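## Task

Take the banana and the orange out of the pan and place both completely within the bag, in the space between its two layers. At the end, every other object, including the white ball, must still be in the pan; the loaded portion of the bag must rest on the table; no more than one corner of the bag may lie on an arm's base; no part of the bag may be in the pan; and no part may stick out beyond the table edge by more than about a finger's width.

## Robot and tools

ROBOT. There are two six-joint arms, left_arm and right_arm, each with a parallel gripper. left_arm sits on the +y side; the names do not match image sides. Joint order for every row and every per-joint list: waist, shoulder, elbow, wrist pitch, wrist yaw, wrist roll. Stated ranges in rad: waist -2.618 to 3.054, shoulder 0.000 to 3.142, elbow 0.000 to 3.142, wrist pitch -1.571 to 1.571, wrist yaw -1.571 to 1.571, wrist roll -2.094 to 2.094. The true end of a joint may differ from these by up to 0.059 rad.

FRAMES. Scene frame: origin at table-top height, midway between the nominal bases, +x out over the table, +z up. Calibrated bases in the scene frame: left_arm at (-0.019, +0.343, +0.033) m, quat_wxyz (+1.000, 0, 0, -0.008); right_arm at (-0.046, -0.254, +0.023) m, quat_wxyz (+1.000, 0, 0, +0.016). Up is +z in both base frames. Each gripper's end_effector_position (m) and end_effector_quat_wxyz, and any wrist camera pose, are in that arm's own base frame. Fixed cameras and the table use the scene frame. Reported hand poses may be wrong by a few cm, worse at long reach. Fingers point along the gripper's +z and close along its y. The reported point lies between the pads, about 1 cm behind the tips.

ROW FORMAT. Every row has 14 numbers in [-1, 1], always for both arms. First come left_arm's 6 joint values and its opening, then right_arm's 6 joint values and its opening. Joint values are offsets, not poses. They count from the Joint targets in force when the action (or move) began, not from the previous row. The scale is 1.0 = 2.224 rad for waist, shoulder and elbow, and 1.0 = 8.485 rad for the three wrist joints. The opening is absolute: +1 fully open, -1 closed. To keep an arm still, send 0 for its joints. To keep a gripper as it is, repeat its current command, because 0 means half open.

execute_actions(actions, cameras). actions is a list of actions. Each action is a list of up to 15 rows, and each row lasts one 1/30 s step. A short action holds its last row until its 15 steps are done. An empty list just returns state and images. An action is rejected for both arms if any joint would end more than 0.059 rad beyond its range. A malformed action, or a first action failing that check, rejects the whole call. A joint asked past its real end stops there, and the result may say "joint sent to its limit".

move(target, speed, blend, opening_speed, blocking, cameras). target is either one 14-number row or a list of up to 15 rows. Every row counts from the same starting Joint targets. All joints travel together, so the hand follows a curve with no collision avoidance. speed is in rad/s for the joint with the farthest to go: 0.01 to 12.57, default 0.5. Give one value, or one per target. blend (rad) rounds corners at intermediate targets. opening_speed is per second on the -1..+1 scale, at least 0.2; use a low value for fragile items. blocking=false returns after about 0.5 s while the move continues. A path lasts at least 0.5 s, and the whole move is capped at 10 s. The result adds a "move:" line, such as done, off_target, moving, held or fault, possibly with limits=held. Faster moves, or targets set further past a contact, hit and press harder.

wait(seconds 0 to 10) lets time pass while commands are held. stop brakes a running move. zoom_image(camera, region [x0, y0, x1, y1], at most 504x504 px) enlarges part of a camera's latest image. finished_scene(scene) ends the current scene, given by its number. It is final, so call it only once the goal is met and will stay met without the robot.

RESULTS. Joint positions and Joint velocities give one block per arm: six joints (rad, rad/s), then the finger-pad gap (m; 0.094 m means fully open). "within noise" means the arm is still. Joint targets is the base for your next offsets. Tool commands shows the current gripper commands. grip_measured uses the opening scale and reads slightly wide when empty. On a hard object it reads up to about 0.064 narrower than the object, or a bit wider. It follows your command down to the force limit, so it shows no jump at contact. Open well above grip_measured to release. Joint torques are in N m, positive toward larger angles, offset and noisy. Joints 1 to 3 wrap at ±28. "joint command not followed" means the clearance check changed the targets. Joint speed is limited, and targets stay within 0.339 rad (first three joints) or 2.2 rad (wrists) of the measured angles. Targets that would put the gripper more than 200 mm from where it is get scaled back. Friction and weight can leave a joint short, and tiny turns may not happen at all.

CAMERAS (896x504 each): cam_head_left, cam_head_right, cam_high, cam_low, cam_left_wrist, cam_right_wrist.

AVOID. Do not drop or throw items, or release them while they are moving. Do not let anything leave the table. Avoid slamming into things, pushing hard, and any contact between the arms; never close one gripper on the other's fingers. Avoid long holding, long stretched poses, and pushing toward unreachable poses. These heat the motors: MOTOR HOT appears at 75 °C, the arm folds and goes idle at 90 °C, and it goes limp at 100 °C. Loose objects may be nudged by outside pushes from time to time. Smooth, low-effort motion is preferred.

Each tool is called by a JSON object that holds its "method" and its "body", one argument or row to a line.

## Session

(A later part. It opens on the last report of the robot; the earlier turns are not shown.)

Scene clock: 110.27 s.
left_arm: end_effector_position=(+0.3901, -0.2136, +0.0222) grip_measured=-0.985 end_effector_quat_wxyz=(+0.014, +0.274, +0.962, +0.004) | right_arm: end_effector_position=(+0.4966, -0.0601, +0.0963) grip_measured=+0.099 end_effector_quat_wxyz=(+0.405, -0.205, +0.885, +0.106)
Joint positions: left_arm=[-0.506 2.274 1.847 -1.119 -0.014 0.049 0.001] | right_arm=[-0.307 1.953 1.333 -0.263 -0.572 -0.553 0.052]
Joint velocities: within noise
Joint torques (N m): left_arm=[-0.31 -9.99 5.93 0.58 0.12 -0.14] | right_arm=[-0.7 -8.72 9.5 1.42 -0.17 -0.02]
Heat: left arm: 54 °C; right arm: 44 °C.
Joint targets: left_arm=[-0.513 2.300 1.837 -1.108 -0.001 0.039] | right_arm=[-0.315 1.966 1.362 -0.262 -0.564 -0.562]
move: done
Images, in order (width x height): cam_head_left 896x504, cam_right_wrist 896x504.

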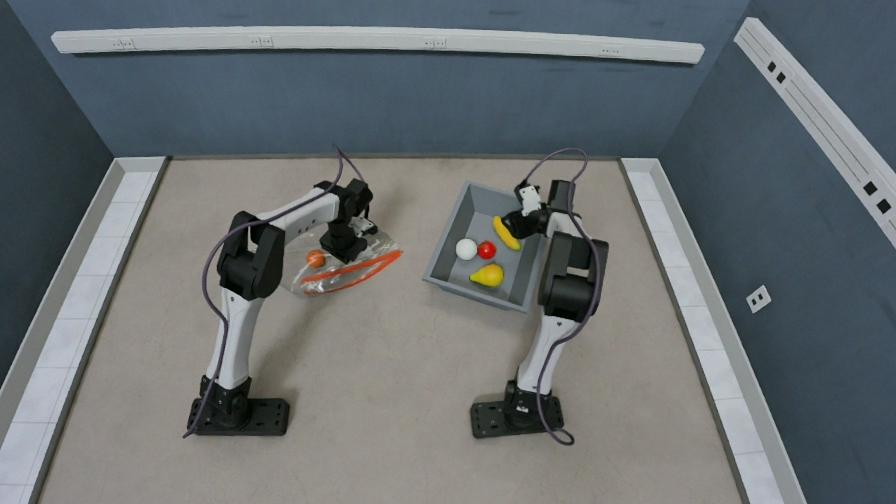

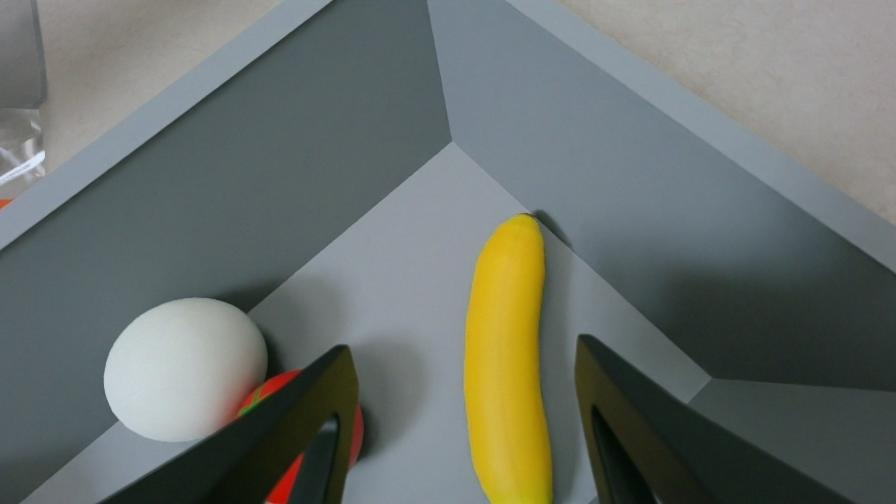

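{"method": "move", "body": {
  "target": [0,0,0,0,0,0,-1,-0.0043,0.0625,-0.0161,0.0203,-0.0007,-0.0009,0.1],
  "speed": 0.2,
  "cameras": ["cam_right_wrist"]
}}

Scene clock: 112.47 s.
left_arm: end_effector_position=(+0.3901, -0.2136, +0.0222) grip_measured=-0.985 end_effector_quat_wxyz=(+0.014, +0.274, +0.962, +0.004) | right_arm: end_effector_position=(+0.5140, -0.0707, +0.0483) grip_measured=+0.099 end_effector_quat_wxyz=(+0.409, -0.206, +0.883, +0.100)
Joint positions: left_arm=[-0.506 2.274 1.847 -1.119 -0.014 0.049 0.001] | right_arm=[-0.317 2.093 1.328 -0.108 -0.572 -0.562 0.052]
Joint velocities: within noise
Joint torques (N m): left_arm=[-0.28 -10.04 5.93 0.58 0.13 -0.12] | right_arm=[-0.66 -9.68 6.2 1.6 -0.26 -0.05]
Heat: left arm: 53 °C; right arm: 44 °C.
Joint targets: left_arm=[-0.513 2.300 1.837 -1.108 -0.001 0.039] | right_arm=[-0.324 2.105 1.326 -0.090 -0.570 -0.569]
move: done
Images, in order (width x height): cam_right_wrist 896x504.

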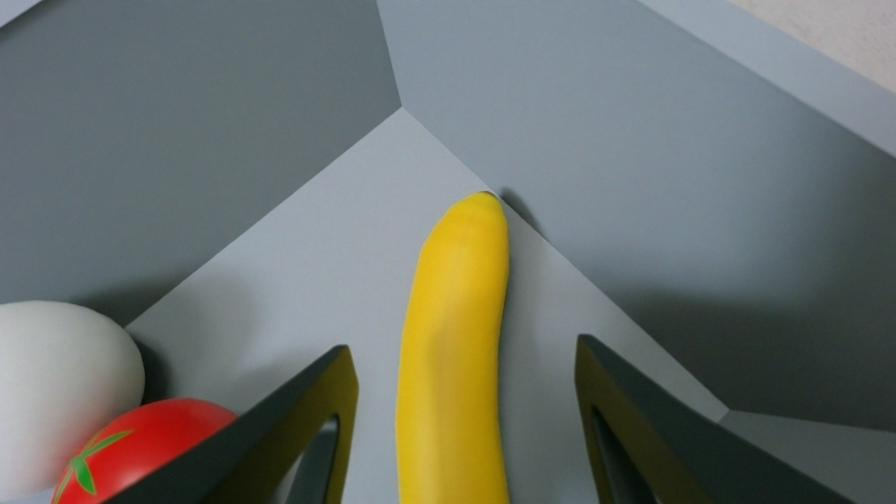

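{"method": "move", "body": {
  "target": [0,0,0,0,0,0,-1,0,0.0417,-0.0107,0.0135,0,0,0.1],
  "speed": 0.12,
  "cameras": ["cam_right_wrist"]
}}

Scene clock: 114.17 s.
left_arm: end_effector_position=(+0.3901, -0.2136, +0.0222) grip_measured=-0.985 end_effector_quat_wxyz=(+0.014, +0.274, +0.962, +0.004) | right_arm: end_effector_position=(+0.5361, -0.0784, +0.0451) grip_measured=+0.099 end_effector_quat_wxyz=(+0.455, -0.227, +0.859, +0.068)
Joint positions: left_arm=[-0.506 2.274 1.847 -1.119 -0.014 0.049 0.001] | right_arm=[-0.318 2.15 1.325 0.069 -0.572 -0.582 0.052]
Joint velocities: within noise
Joint torques (N m): left_arm=[-0.25 -10.03 5.93 0.58 0.14 -0.13] | right_arm=[-0.64 -6.87 4.15 1.08 -0.23 0.18]
Heat: left arm: 52 °C; right arm: 43 °C.
Joint targets: left_arm=[-0.513 2.300 1.837 -1.108 -0.001 0.039] | right_arm=[-0.324 2.198 1.302 0.025 -0.570 -0.569]
move: off_target (right_arm); right_arm: the shoulder is farthest, 0.048 rad from its target
Images, in order (width x height): cam_right_wrist 896x504.

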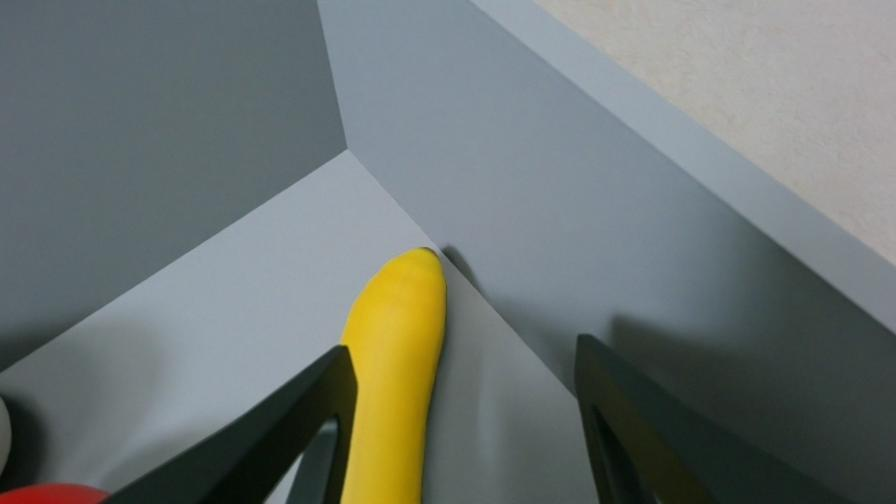

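{"method": "move", "body": {
  "target": [
    [0,0,0,0,0,0,-1,0,-0.1043,0.027,-0.0338,0,0,0.1],
    [0,0,0,0,0,0,-1,0.0344,0.0036,0.2473,-0.1028,0.032,-0.0094,0.1]
  ],
  "speed": 0.3,
  "cameras": ["cam_right_wrist"]
}}

Scene clock: 118.60 s.
left_arm: end_effector_position=(+0.3901, -0.2136, +0.0222) grip_measured=-0.985 end_effector_quat_wxyz=(+0.014, +0.274, +0.962, +0.004) | right_arm: end_effector_position=(+0.5039, -0.0771, +0.0738) grip_measured=+0.099 end_effector_quat_wxyz=(+0.224, -0.214, +0.949, +0.059)
Joint positions: left_arm=[-0.506 2.274 1.847 -1.119 -0.014 0.049 0.001] | right_arm=[-0.254 2.191 1.824 -0.845 -0.307 -0.641 0.052]
Joint velocities: within noise
Joint torques (N m): left_arm=[-0.29 -10 5.98 0.58 0.13 -0.13] | right_arm=[0.64 -10.36 9.43 0.94 -0.12 -0.07]
Heat: left arm: 51 °C; right arm: 44 °C.
Joint targets: left_arm=[-0.513 2.300 1.837 -1.108 -0.001 0.039] | right_arm=[-0.248 2.206 1.852 -0.847 -0.299 -0.649]
move: done
Images, in order (width x height): cam_right_wrist 896x504.

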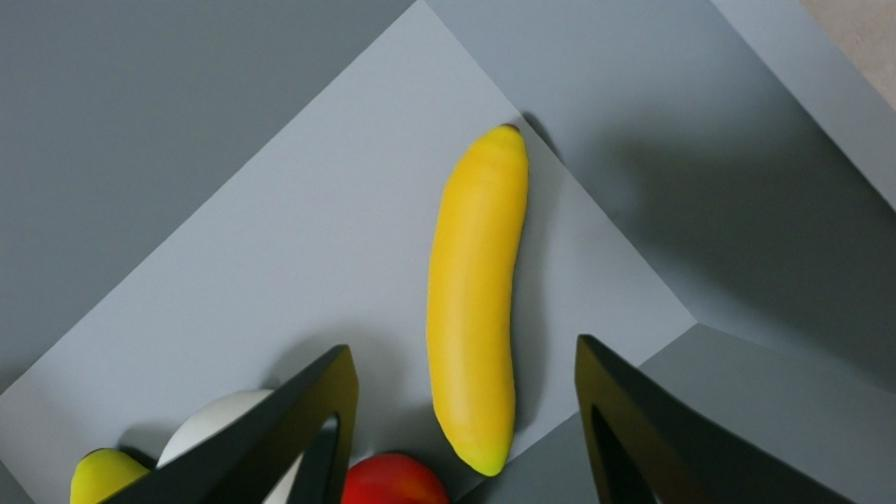

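{"method": "move", "body": {
  "target": [0,0,0,0,0,0,-1,-0.0064,0.0171,-0.0985,0.0298,-0.0006,-0.0018,0.1],
  "speed": 0.12,
  "cameras": ["cam_right_wrist"]
}}

Scene clock: 121.77 s.
left_arm: end_effector_position=(+0.3901, -0.2136, +0.0222) grip_measured=-0.985 end_effector_quat_wxyz=(+0.014, +0.274, +0.962, +0.004) | right_arm: end_effector_position=(+0.5004, -0.0764, +0.0126) grip_measured=+0.099 end_effector_quat_wxyz=(+0.228, -0.221, +0.947, +0.055)
Joint positions: left_arm=[-0.506 2.274 1.847 -1.119 -0.014 0.049 0.001] | right_arm=[-0.254 2.23 1.636 -0.61 -0.306 -0.656 0.052]
Joint velocities: within noise
Joint torques (N m): left_arm=[-0.28 -9.98 5.94 0.57 0.14 -0.12] | right_arm=[-0.76 -10.52 6.13 1.05 -0.18 -0.04]
Heat: left arm: 51 °C; right arm: 44 °C.
Joint targets: left_arm=[-0.513 2.300 1.837 -1.108 -0.001 0.039] | right_arm=[-0.262 2.244 1.633 -0.594 -0.304 -0.664]
move: done
Images, in order (width x height): cam_right_wrist 896x504.

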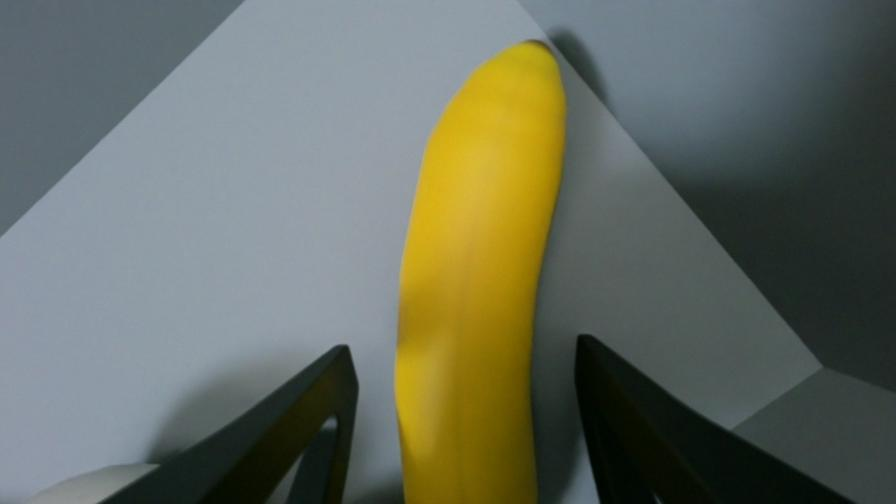

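{"method": "move", "body": {
  "target": [
    [0,0,0,0,0,0,-1,0,0.0027,-0.0162,0.0049,0,0,0.1],
    [0,0,0,0,0,0,-1,0,0.0027,-0.0162,0.0049,0,0,-0.4]
  ],
  "speed": 0.1,
  "opening_speed": 0.3,
  "cameras": ["cam_right_wrist"]
}}

Scene clock: 124.93 s.
left_arm: end_effector_position=(+0.3901, -0.2136, +0.0222) grip_measured=-0.985 end_effector_quat_wxyz=(+0.014, +0.274, +0.962, +0.004) | right_arm: end_effector_position=(+0.4983, -0.0758, +0.0023) grip_measured=-0.391 end_effector_quat_wxyz=(+0.228, -0.222, +0.946, +0.055)
Joint positions: left_arm=[-0.506 2.274 1.847 -1.119 -0.014 0.049 0.001] | right_arm=[-0.254 2.236 1.601 -0.567 -0.306 -0.657 0.029]
Joint velocities: within noise
Joint torques (N m): left_arm=[-0.29 -10 5.94 0.57 0.14 -0.13] | right_arm=[-0.76 -10.43 6.01 1.09 -0.18 -0.04]
Heat: left arm: 50 °C; right arm: 44 °C.
Joint targets: left_arm=[-0.513 2.300 1.837 -1.108 -0.001 0.039] | right_arm=[-0.262 2.250 1.597 -0.553 -0.304 -0.664]
move: done
Images, in order (width x height): cam_right_wrist 896x504.

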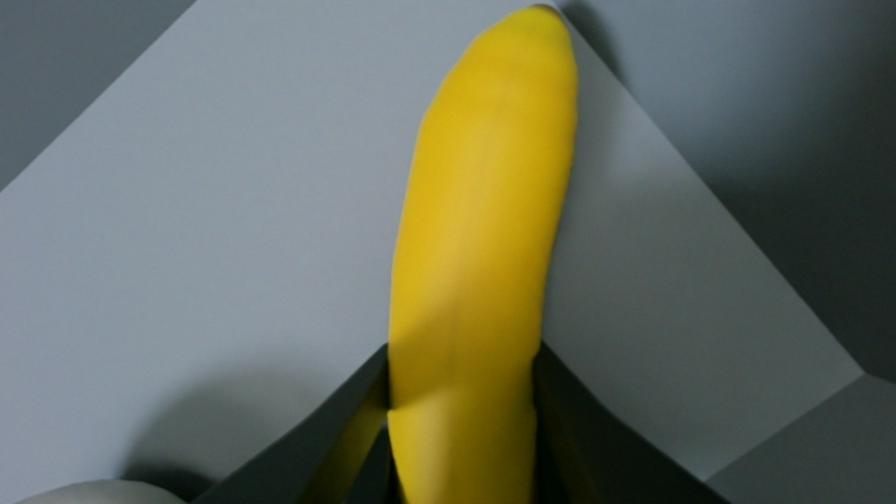

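{"method": "move", "body": {
  "target": [
    [0,0,0,0,0,0,-1,0,0,0,0,0,0,-0.5],
    [0,0,0,0,0,0,-1,0,-0.0225,0.1147,-0.0346,0,0,-0.5]
  ],
  "speed": 0.2,
  "opening_speed": 0.3,
  "cameras": ["cam_right_wrist","cam_head_left"]
}}

Scene clock: 127.80 s.
left_arm: end_effector_position=(+0.3901, -0.2136, +0.0222) grip_measured=-0.985 end_effector_quat_wxyz=(+0.014, +0.274, +0.962, +0.004) | right_arm: end_effector_position=(+0.5022, -0.0768, +0.0525) grip_measured=-0.441 end_effector_quat_wxyz=(+0.206, -0.219, +0.951, +0.067)
Joint positions: left_arm=[-0.506 2.274 1.847 -1.119 -0.014 0.049 0.001] | right_arm=[-0.254 2.236 1.826 -0.845 -0.306 -0.657 0.026]
Joint velocities: within noise
Joint torques (N m): left_arm=[-0.28 -10.04 5.9 0.58 0.13 -0.14] | right_arm=[-0.76 -15.06 9.11 0.82 -0.18 -0.04]
Heat: left arm: 50 °C; right arm: 45 °C.
Joint targets: left_arm=[-0.513 2.300 1.837 -1.108 -0.001 0.039] | right_arm=[-0.262 2.200 1.852 -0.846 -0.304 -0.664]
move: off_target (right_arm); right_arm: the shoulder is farthest, 0.036 rad from its target
Images, in order (width x height): cam_head_left 896x504, cam_right_wrist 896x504.

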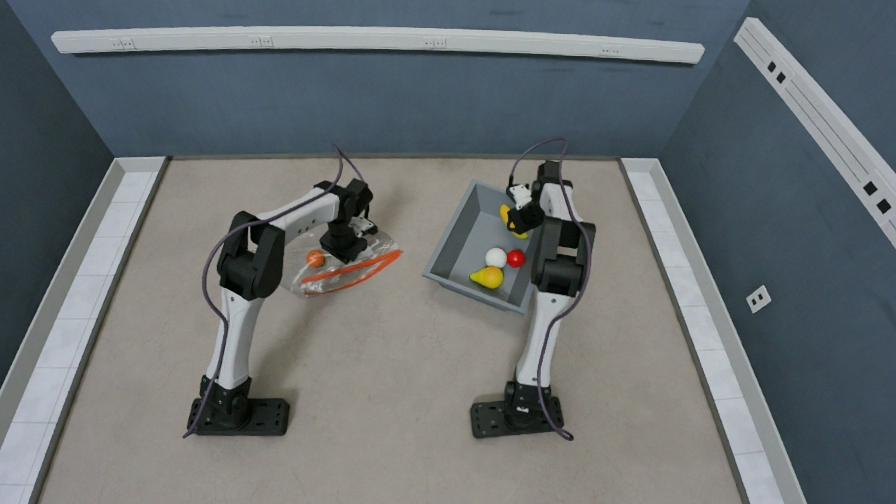

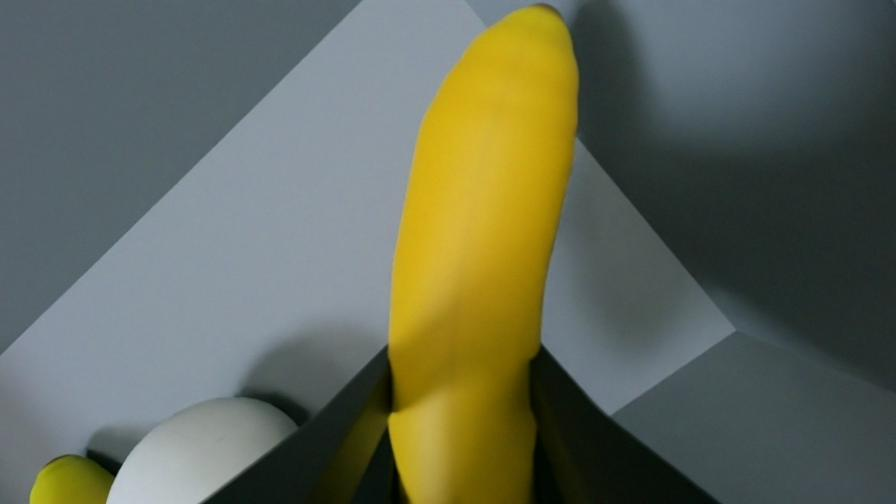

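{"method": "move", "body": {
  "target": [
    [0,0,0,0,0,0,-1,0,-0.5845,-0.3381,-0.0181,0,0,-0.5],
    [0,-0.027,0.1138,-0.0368,0,0,-1,0.5607,-0.5845,-0.3381,-0.0181,0.0711,0.1127,-0.5]
  ],
  "speed": 0.7,
  "blend": 0.15,
  "cameras": ["cam_right_wrist","cam_head_left","cam_left_wrist"]
}}

{"method": "zoom_image", "body": {
  "camera": "cam_head_left",
  "region": [240, 150, 560, 350]
}}

Scene clock: 133.17 s.
left_arm: end_effector_position=(+0.3794, -0.2076, +0.0782) grip_measured=-0.985 end_effector_quat_wxyz=(-0.019, +0.274, +0.961, +0.012) | right_arm: end_effector_position=(+0.1808, +0.1810, +0.2550) grip_measured=-0.441 end_effector_quat_wxyz=(+0.375, -0.262, +0.882, +0.109)
Joint positions: left_arm=[-0.506 2.274 2.07 -1.408 -0.014 0.049 0.001] | right_arm=[0.978 0.909 1.103 -1.005 0.288 0.284 0.026]
Joint velocities: within noise
Joint torques (N m): left_arm=[-0.27 -14.64 8.9 0.19 0.13 -0.12] | right_arm=[0.75 -1.92 6.41 1.58 0.24 0.13]
Heat: left arm: 50 °C; right arm: 44 °C.
Joint targets: left_arm=[-0.513 2.240 2.090 -1.420 -0.001 0.039] | right_arm=[0.985 0.900 1.100 -1.000 0.300 0.292]
move: done
Images, in order (width x height): cam_head_left 896x504, cam_left_wrist 896x504, cam_right_wrist 896x504.

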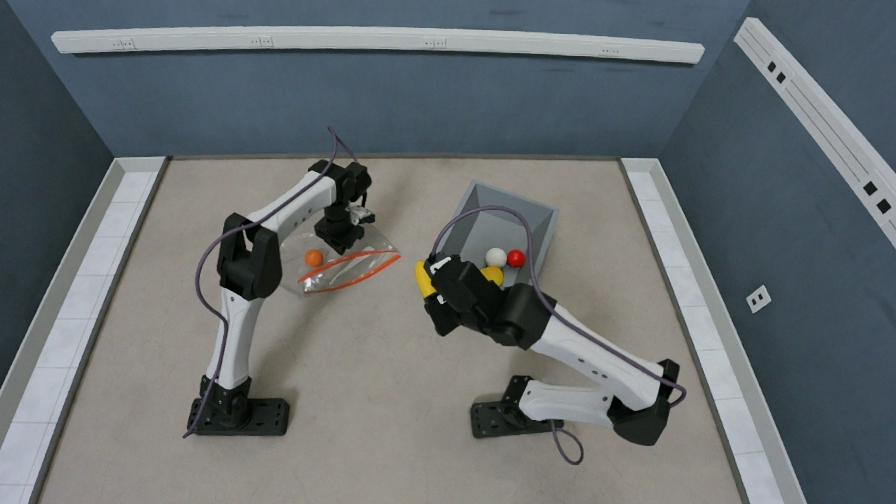

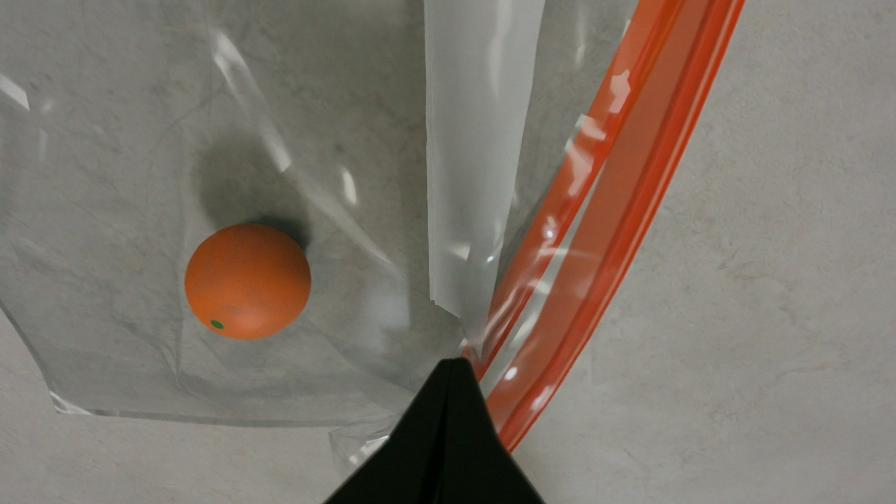

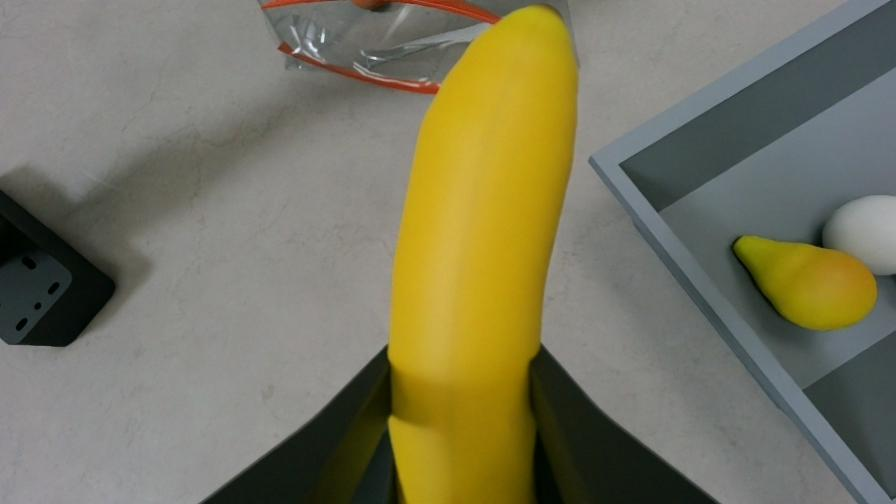

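Scaled by 1.575 from the camera's 896x504 image, which has a finer 1280x720 frame.

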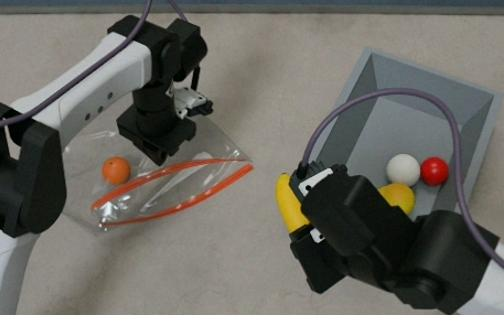

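{"method": "move", "body": {
  "target": [0,0,0,0,0,0,-1,0,0.4254,-0.0641,0.129,0,0,-0.5],
  "speed": 0.6,
  "cameras": ["cam_right_wrist","cam_low","cam_left_wrist","cam_head_left"]
}}

{"method": "zoom_image", "body": {
  "camera": "cam_head_left",
  "region": [240, 150, 560, 350]
}}

{"method": "zoom_image", "body": {
  "camera": "cam_low",
  "region": [320, 240, 560, 400]
}}

Scene clock: 136.43 s.
left_arm: end_effector_position=(+0.3792, -0.2075, +0.0782) grip_measured=-0.985 end_effector_quat_wxyz=(-0.019, +0.274, +0.961, +0.012) | right_arm: end_effector_position=(+0.2957, +0.3510, +0.0430) grip_measured=-0.441 end_effector_quat_wxyz=(+0.375, -0.262, +0.883, +0.108)
Joint positions: left_arm=[-0.506 2.274 2.07 -1.409 -0.014 0.049 0.001] | right_arm=[0.978 1.841 0.956 0.073 0.29 0.285 0.026]
Joint velocities: within noise
Joint torques (N m): left_arm=[-0.28 -14.67 8.91 0.17 0.13 -0.14] | right_arm=[0.75 -8.01 6.28 1.72 0.19 0.12]
Heat: left arm: 51 °C; right arm: 43 °C.
Joint targets: left_arm=[-0.513 2.240 2.090 -1.420 -0.001 0.039] | right_arm=[0.985 1.846 0.958 0.094 0.300 0.292]
move: done
Images, in order (width x height): cam_head_left 896x504, cam_low 896x504, cam_left_wrist 896x504, cam_right_wrist 896x504.

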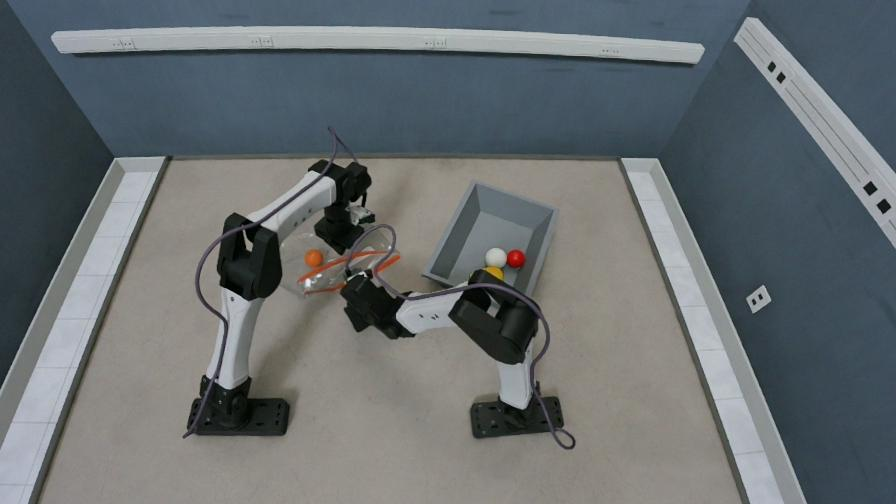

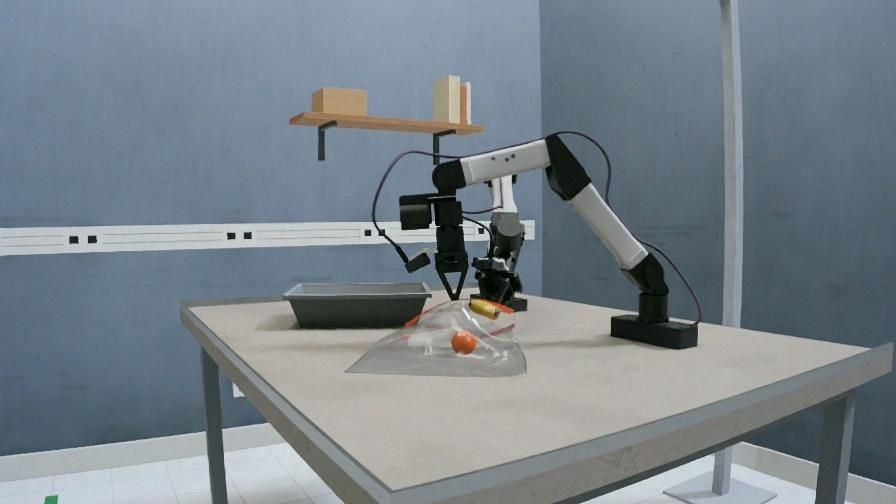

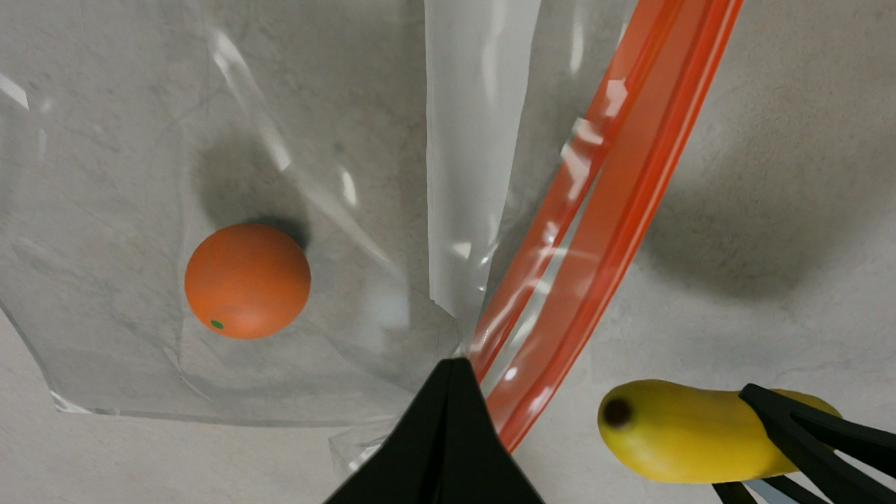

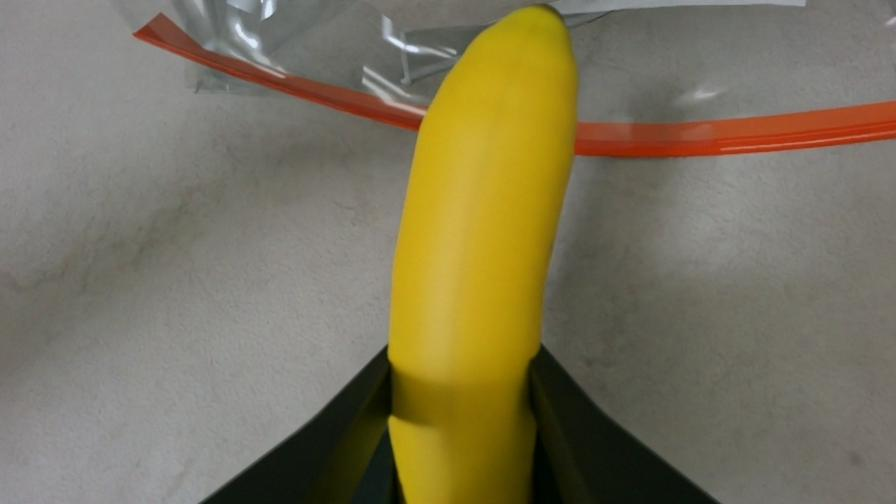

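Scaled by 1.575 from the camera's 896x504 image, which has a finer 1280x720 frame.

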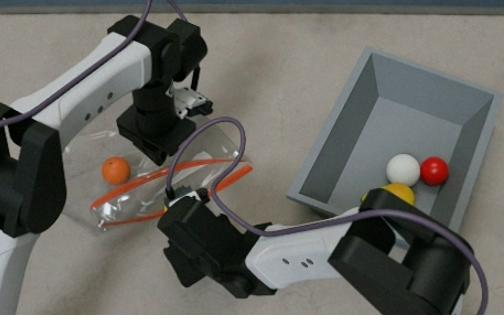

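Scaled by 2.100 from the camera's 896x504 image, which has a finer 1280x720 frame.

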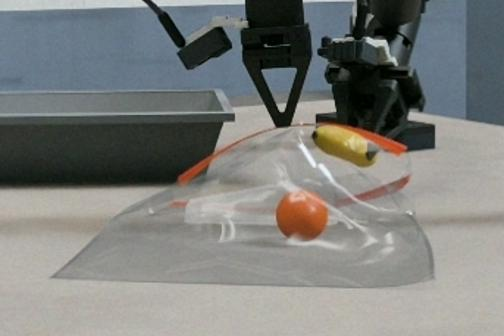

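{"method": "move", "body": {
  "target": [
    [0,0,0,0,0,0,-1,-0.0154,0.0157,-0.0194,0.0133,-0.0029,-0.003,-0.5],
    [0,0,0,0,0,0,-1,-0.0536,0.1465,0.1861,-0.0045,-0.01,-0.0103,-0.5]
  ],
  "speed": 0.15,
  "blend": 0.03,
  "cameras": ["cam_right_wrist","cam_low","cam_left_wrist","cam_head_left"]
}}

{"method": "zoom_image", "body": {
  "camera": "cam_low",
  "region": [320, 240, 560, 400]
}}

Scene clock: 141.67 s.
left_arm: end_effector_position=(+0.3881, -0.2049, +0.0802) grip_measured=-0.985 end_effector_quat_wxyz=(-0.003, +0.271, +0.962, +0.020) | right_arm: end_effector_position=(+0.3731, +0.3923, +0.0135) grip_measured=-0.441 end_effector_quat_wxyz=(+0.363, -0.263, +0.888, +0.101)
Joint positions: left_arm=[-0.5 2.274 2.078 -1.39 -0.037 0.049 0.001] | right_arm=[0.881 2.163 1.327 0.011 0.222 0.219 0.026]
Joint velocities: within noise
Joint torques (N m): left_arm=[-0.73 -14.69 8.16 0.05 0.33 -0.13] | right_arm=[-1.42 -10.35 10.56 1.98 0.01 -0.11]
Heat: left arm: 53 °C; right arm: 43 °C.
Joint targets: left_arm=[-0.513 2.240 2.090 -1.420 -0.001 0.039] | right_arm=[0.866 2.172 1.371 0.056 0.215 0.205]
move: off_target (left_arm, right_arm); left_arm: the wrist yaw is farthest, 0.036 rad from its target; right_arm: the elbow is farthest, 0.045 rad from its target
Images, in order (width x height): cam_head_left 896x504, cam_low 896x504, cam_left_wrist 896x504, cam_right_wrist 896x504.

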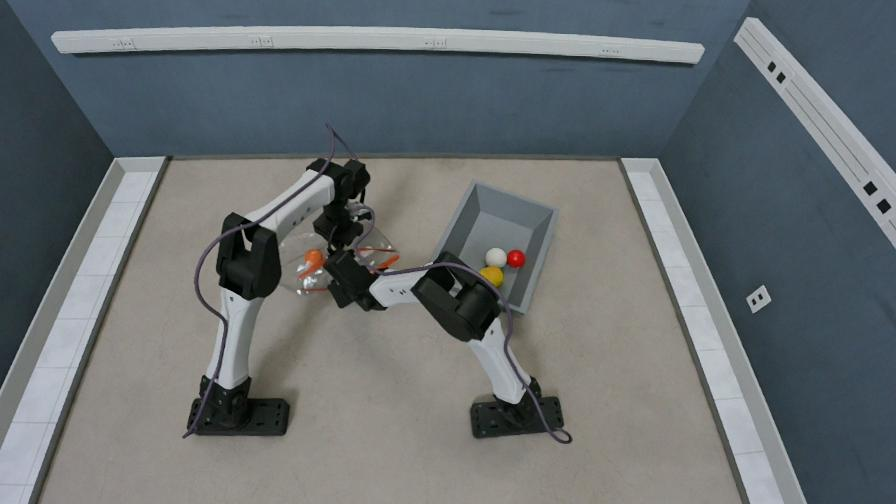

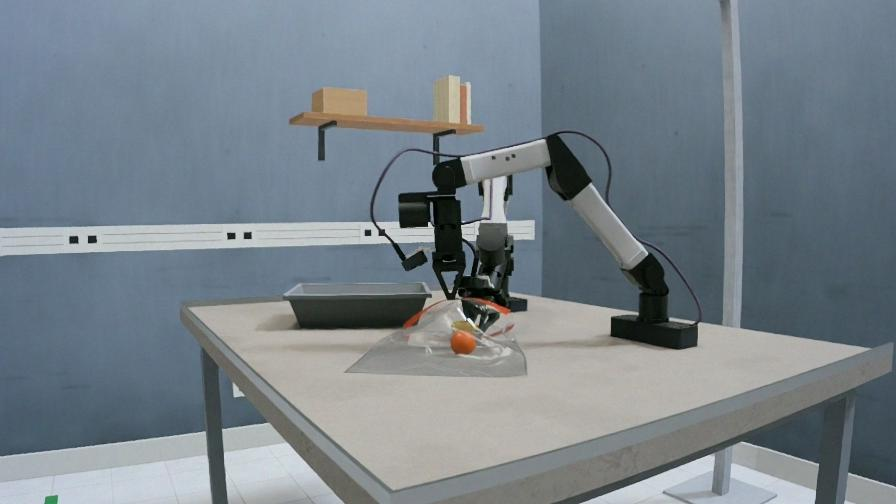

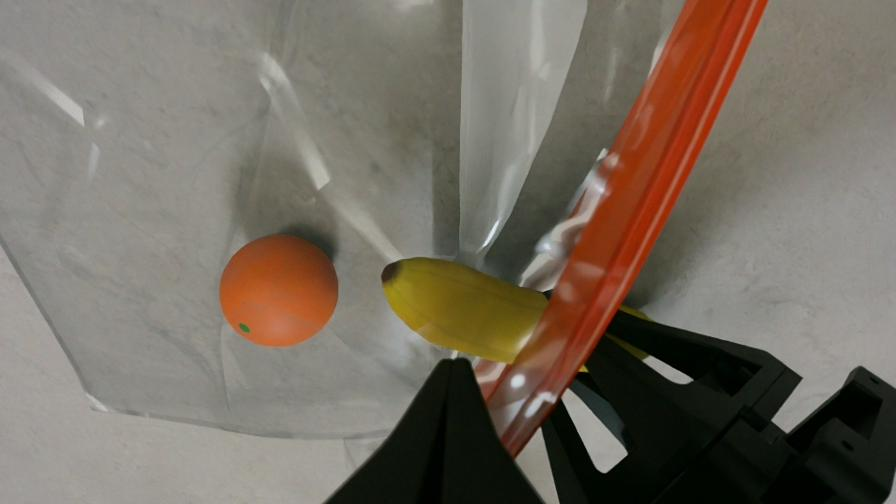

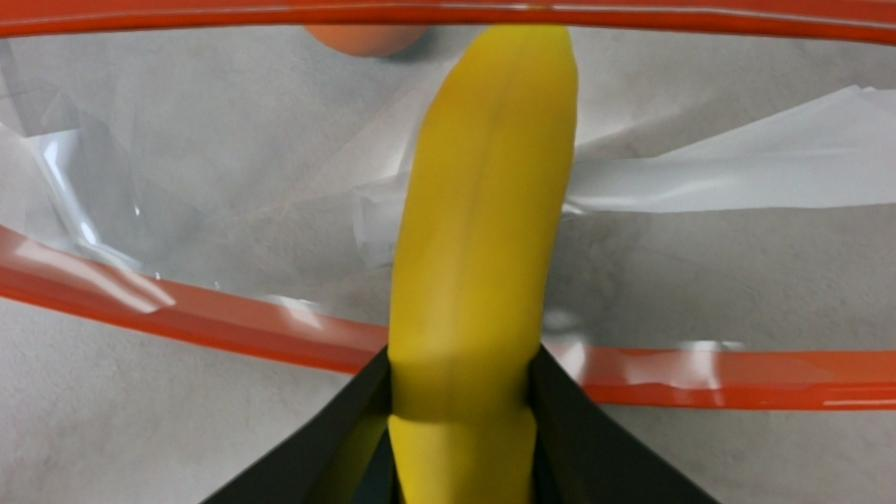

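Scaled by 2.100 from the camera's 896x504 image, which has a finer 1280x720 frame.

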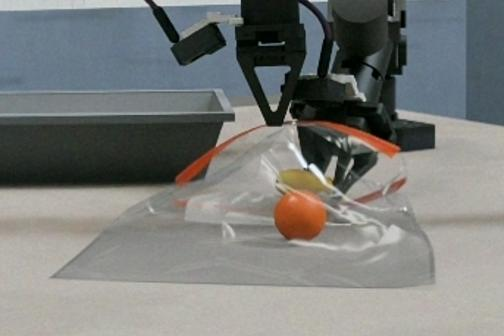

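{"method": "execute_actions", "body": {
  "actions": []
}}

Scene clock: 142.57 s.
left_arm: end_effector_position=(+0.3881, -0.2049, +0.0802) grip_measured=-0.985 end_effector_quat_wxyz=(-0.003, +0.271, +0.962, +0.020) | right_arm: end_effector_position=(+0.3730, +0.3924, +0.0135) grip_measured=-0.441 end_effector_quat_wxyz=(+0.363, -0.263, +0.888, +0.101)
Joint positions: left_arm=[-0.5 2.274 2.078 -1.39 -0.037 0.049 0.001] | right_arm=[0.881 2.163 1.327 0.011 0.222 0.218 0.026]
Joint velocities: within noise
Joint torques (N m): left_arm=[-0.75 -14.68 8.17 0.05 0.33 -0.14] | right_arm=[-1.39 -10.36 10.54 1.97 0 -0.1]
Heat: left arm: 54 °C; right arm: 43 °C.
Joint targets: left_arm=[-0.513 2.240 2.090 -1.420 0.000 0.039] | right_arm=[0.866 2.172 1.372 0.057 0.215 0.205]
Tool commands: left_gripper/opening=-1.0 right_gripper/opening=-0.5

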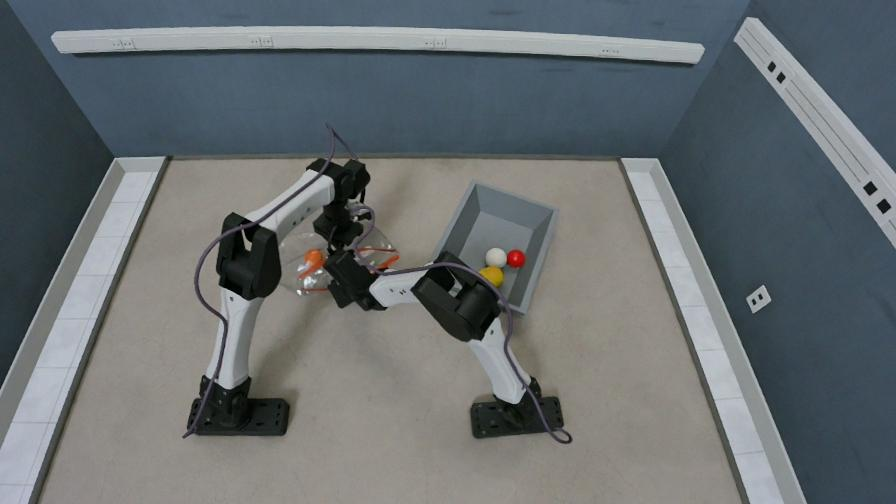

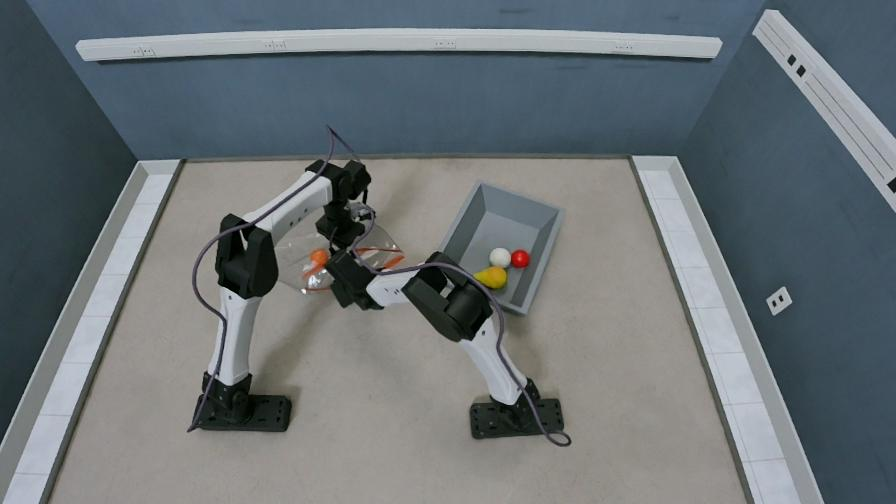

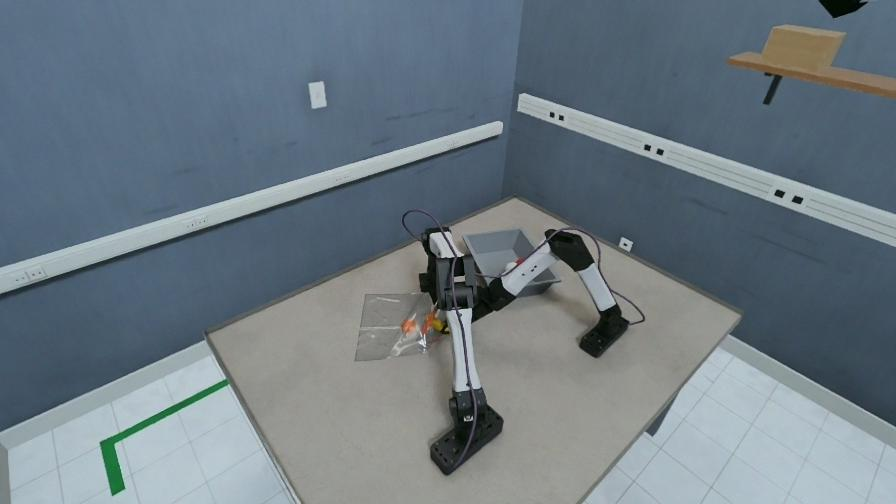

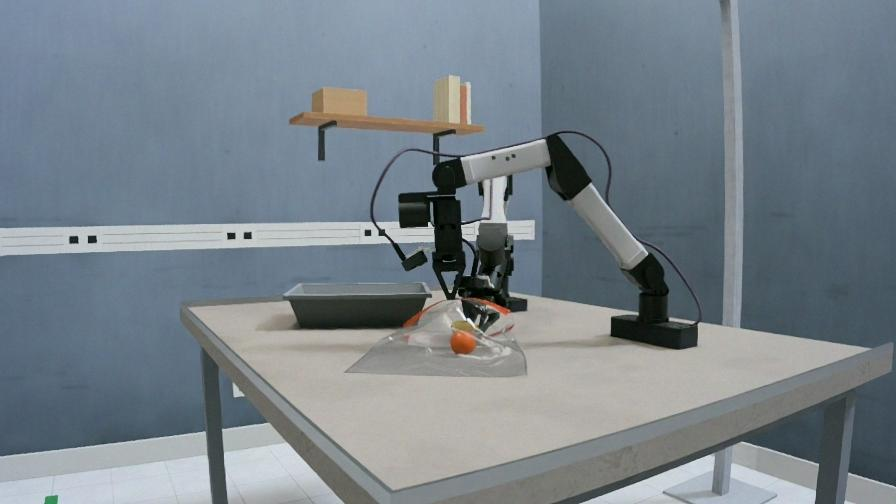

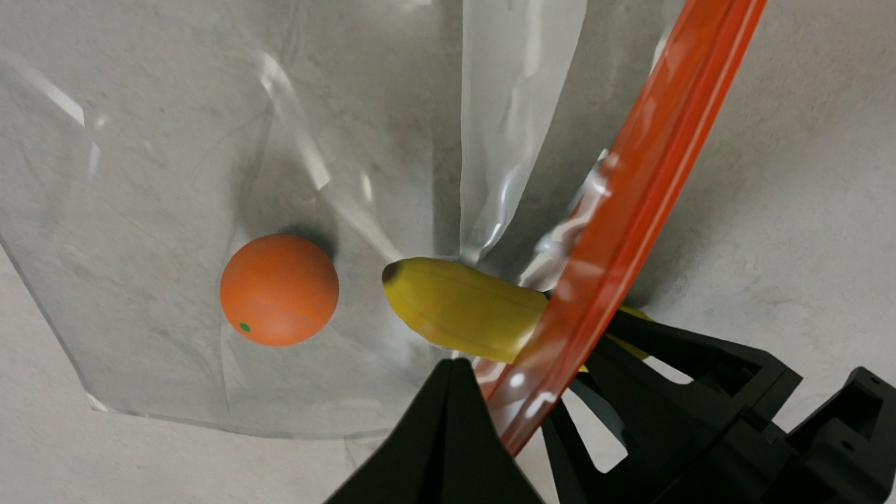

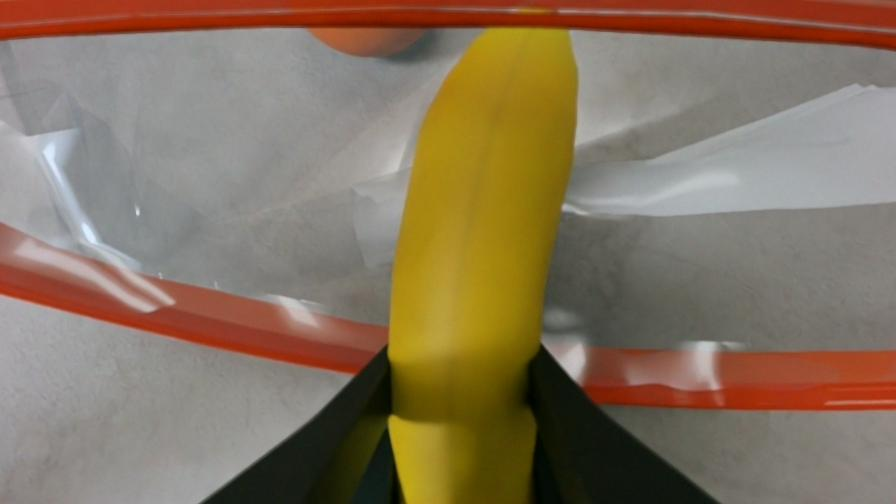

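{"method": "move", "body": {
  "target": [0,0,0,0,0,0,-1,-0.0024,0.033,0.0232,-0.0008,-0.0004,-0.0005,-0.5],
  "speed": 0.12,
  "cameras": ["cam_left_wrist","cam_right_wrist","cam_low"]
}}

Scene clock: 143.83 s.
left_arm: end_effector_position=(+0.3927, -0.2022, +0.0810) grip_measured=-0.985 end_effector_quat_wxyz=(+0.004, +0.269, +0.963, +0.026) | right_arm: end_effector_position=(+0.3820, +0.4020, +0.0074) grip_measured=-0.441 end_effector_quat_wxyz=(+0.364, -0.265, +0.887, +0.102)
Joint positions: left_arm=[-0.496 2.273 2.078 -1.38 -0.053 0.049 0.001] | right_arm=[0.878 2.216 1.387 0.008 0.218 0.211 0.026]
Joint velocities: within noise
Joint torques (N m): left_arm=[-1.05 -14.57 8.2 -0.05 0.48 -0.13] | right_arm=[-1.65 -8.96 9.78 1.94 0.01 -0.08]
Heat: left arm: 54 °C; right arm: 43 °C.
Joint targets: left_arm=[-0.513 2.240 2.090 -1.420 0.000 0.039] | right_arm=[0.861 2.245 1.423 0.050 0.211 0.200]
move: off_target (left_arm, right_arm); left_arm: the wrist yaw is farthest, 0.053 rad from its target; right_arm: the wrist pitch is farthest, 0.042 rad from its target
Images, in order (width x height): cam_low 896x504, cam_left_wrist 896x504, cam_right_wrist 896x504.

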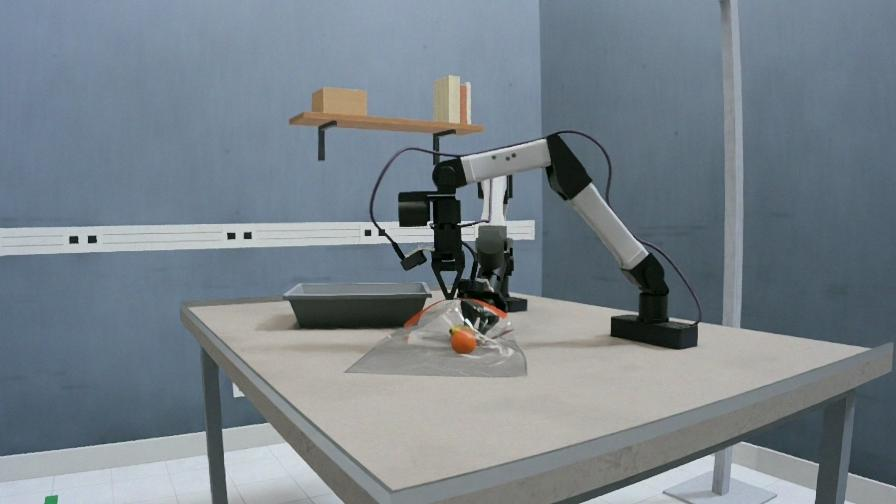

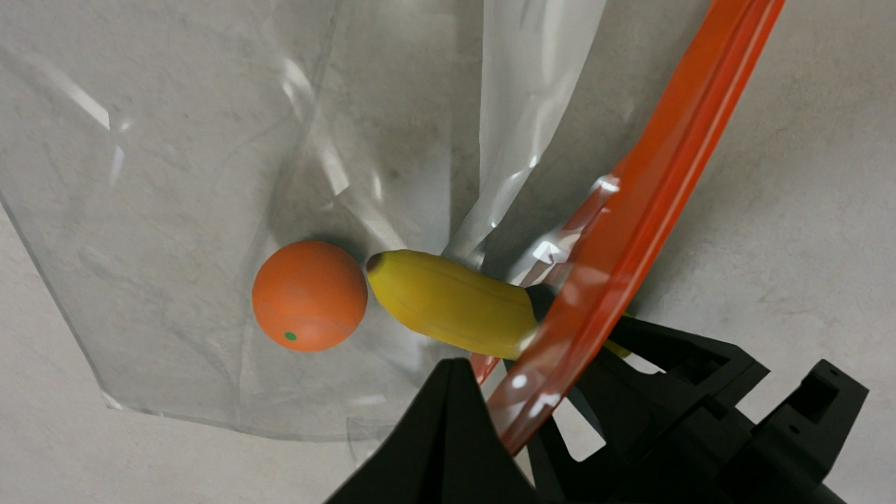

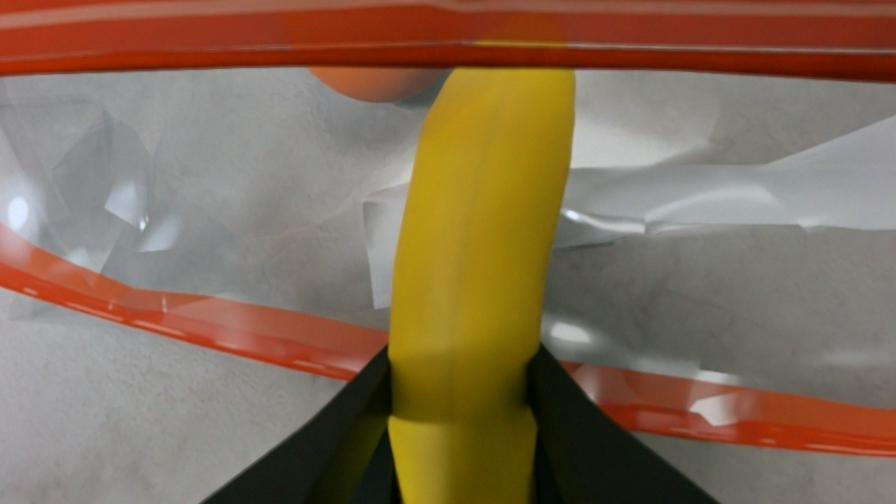

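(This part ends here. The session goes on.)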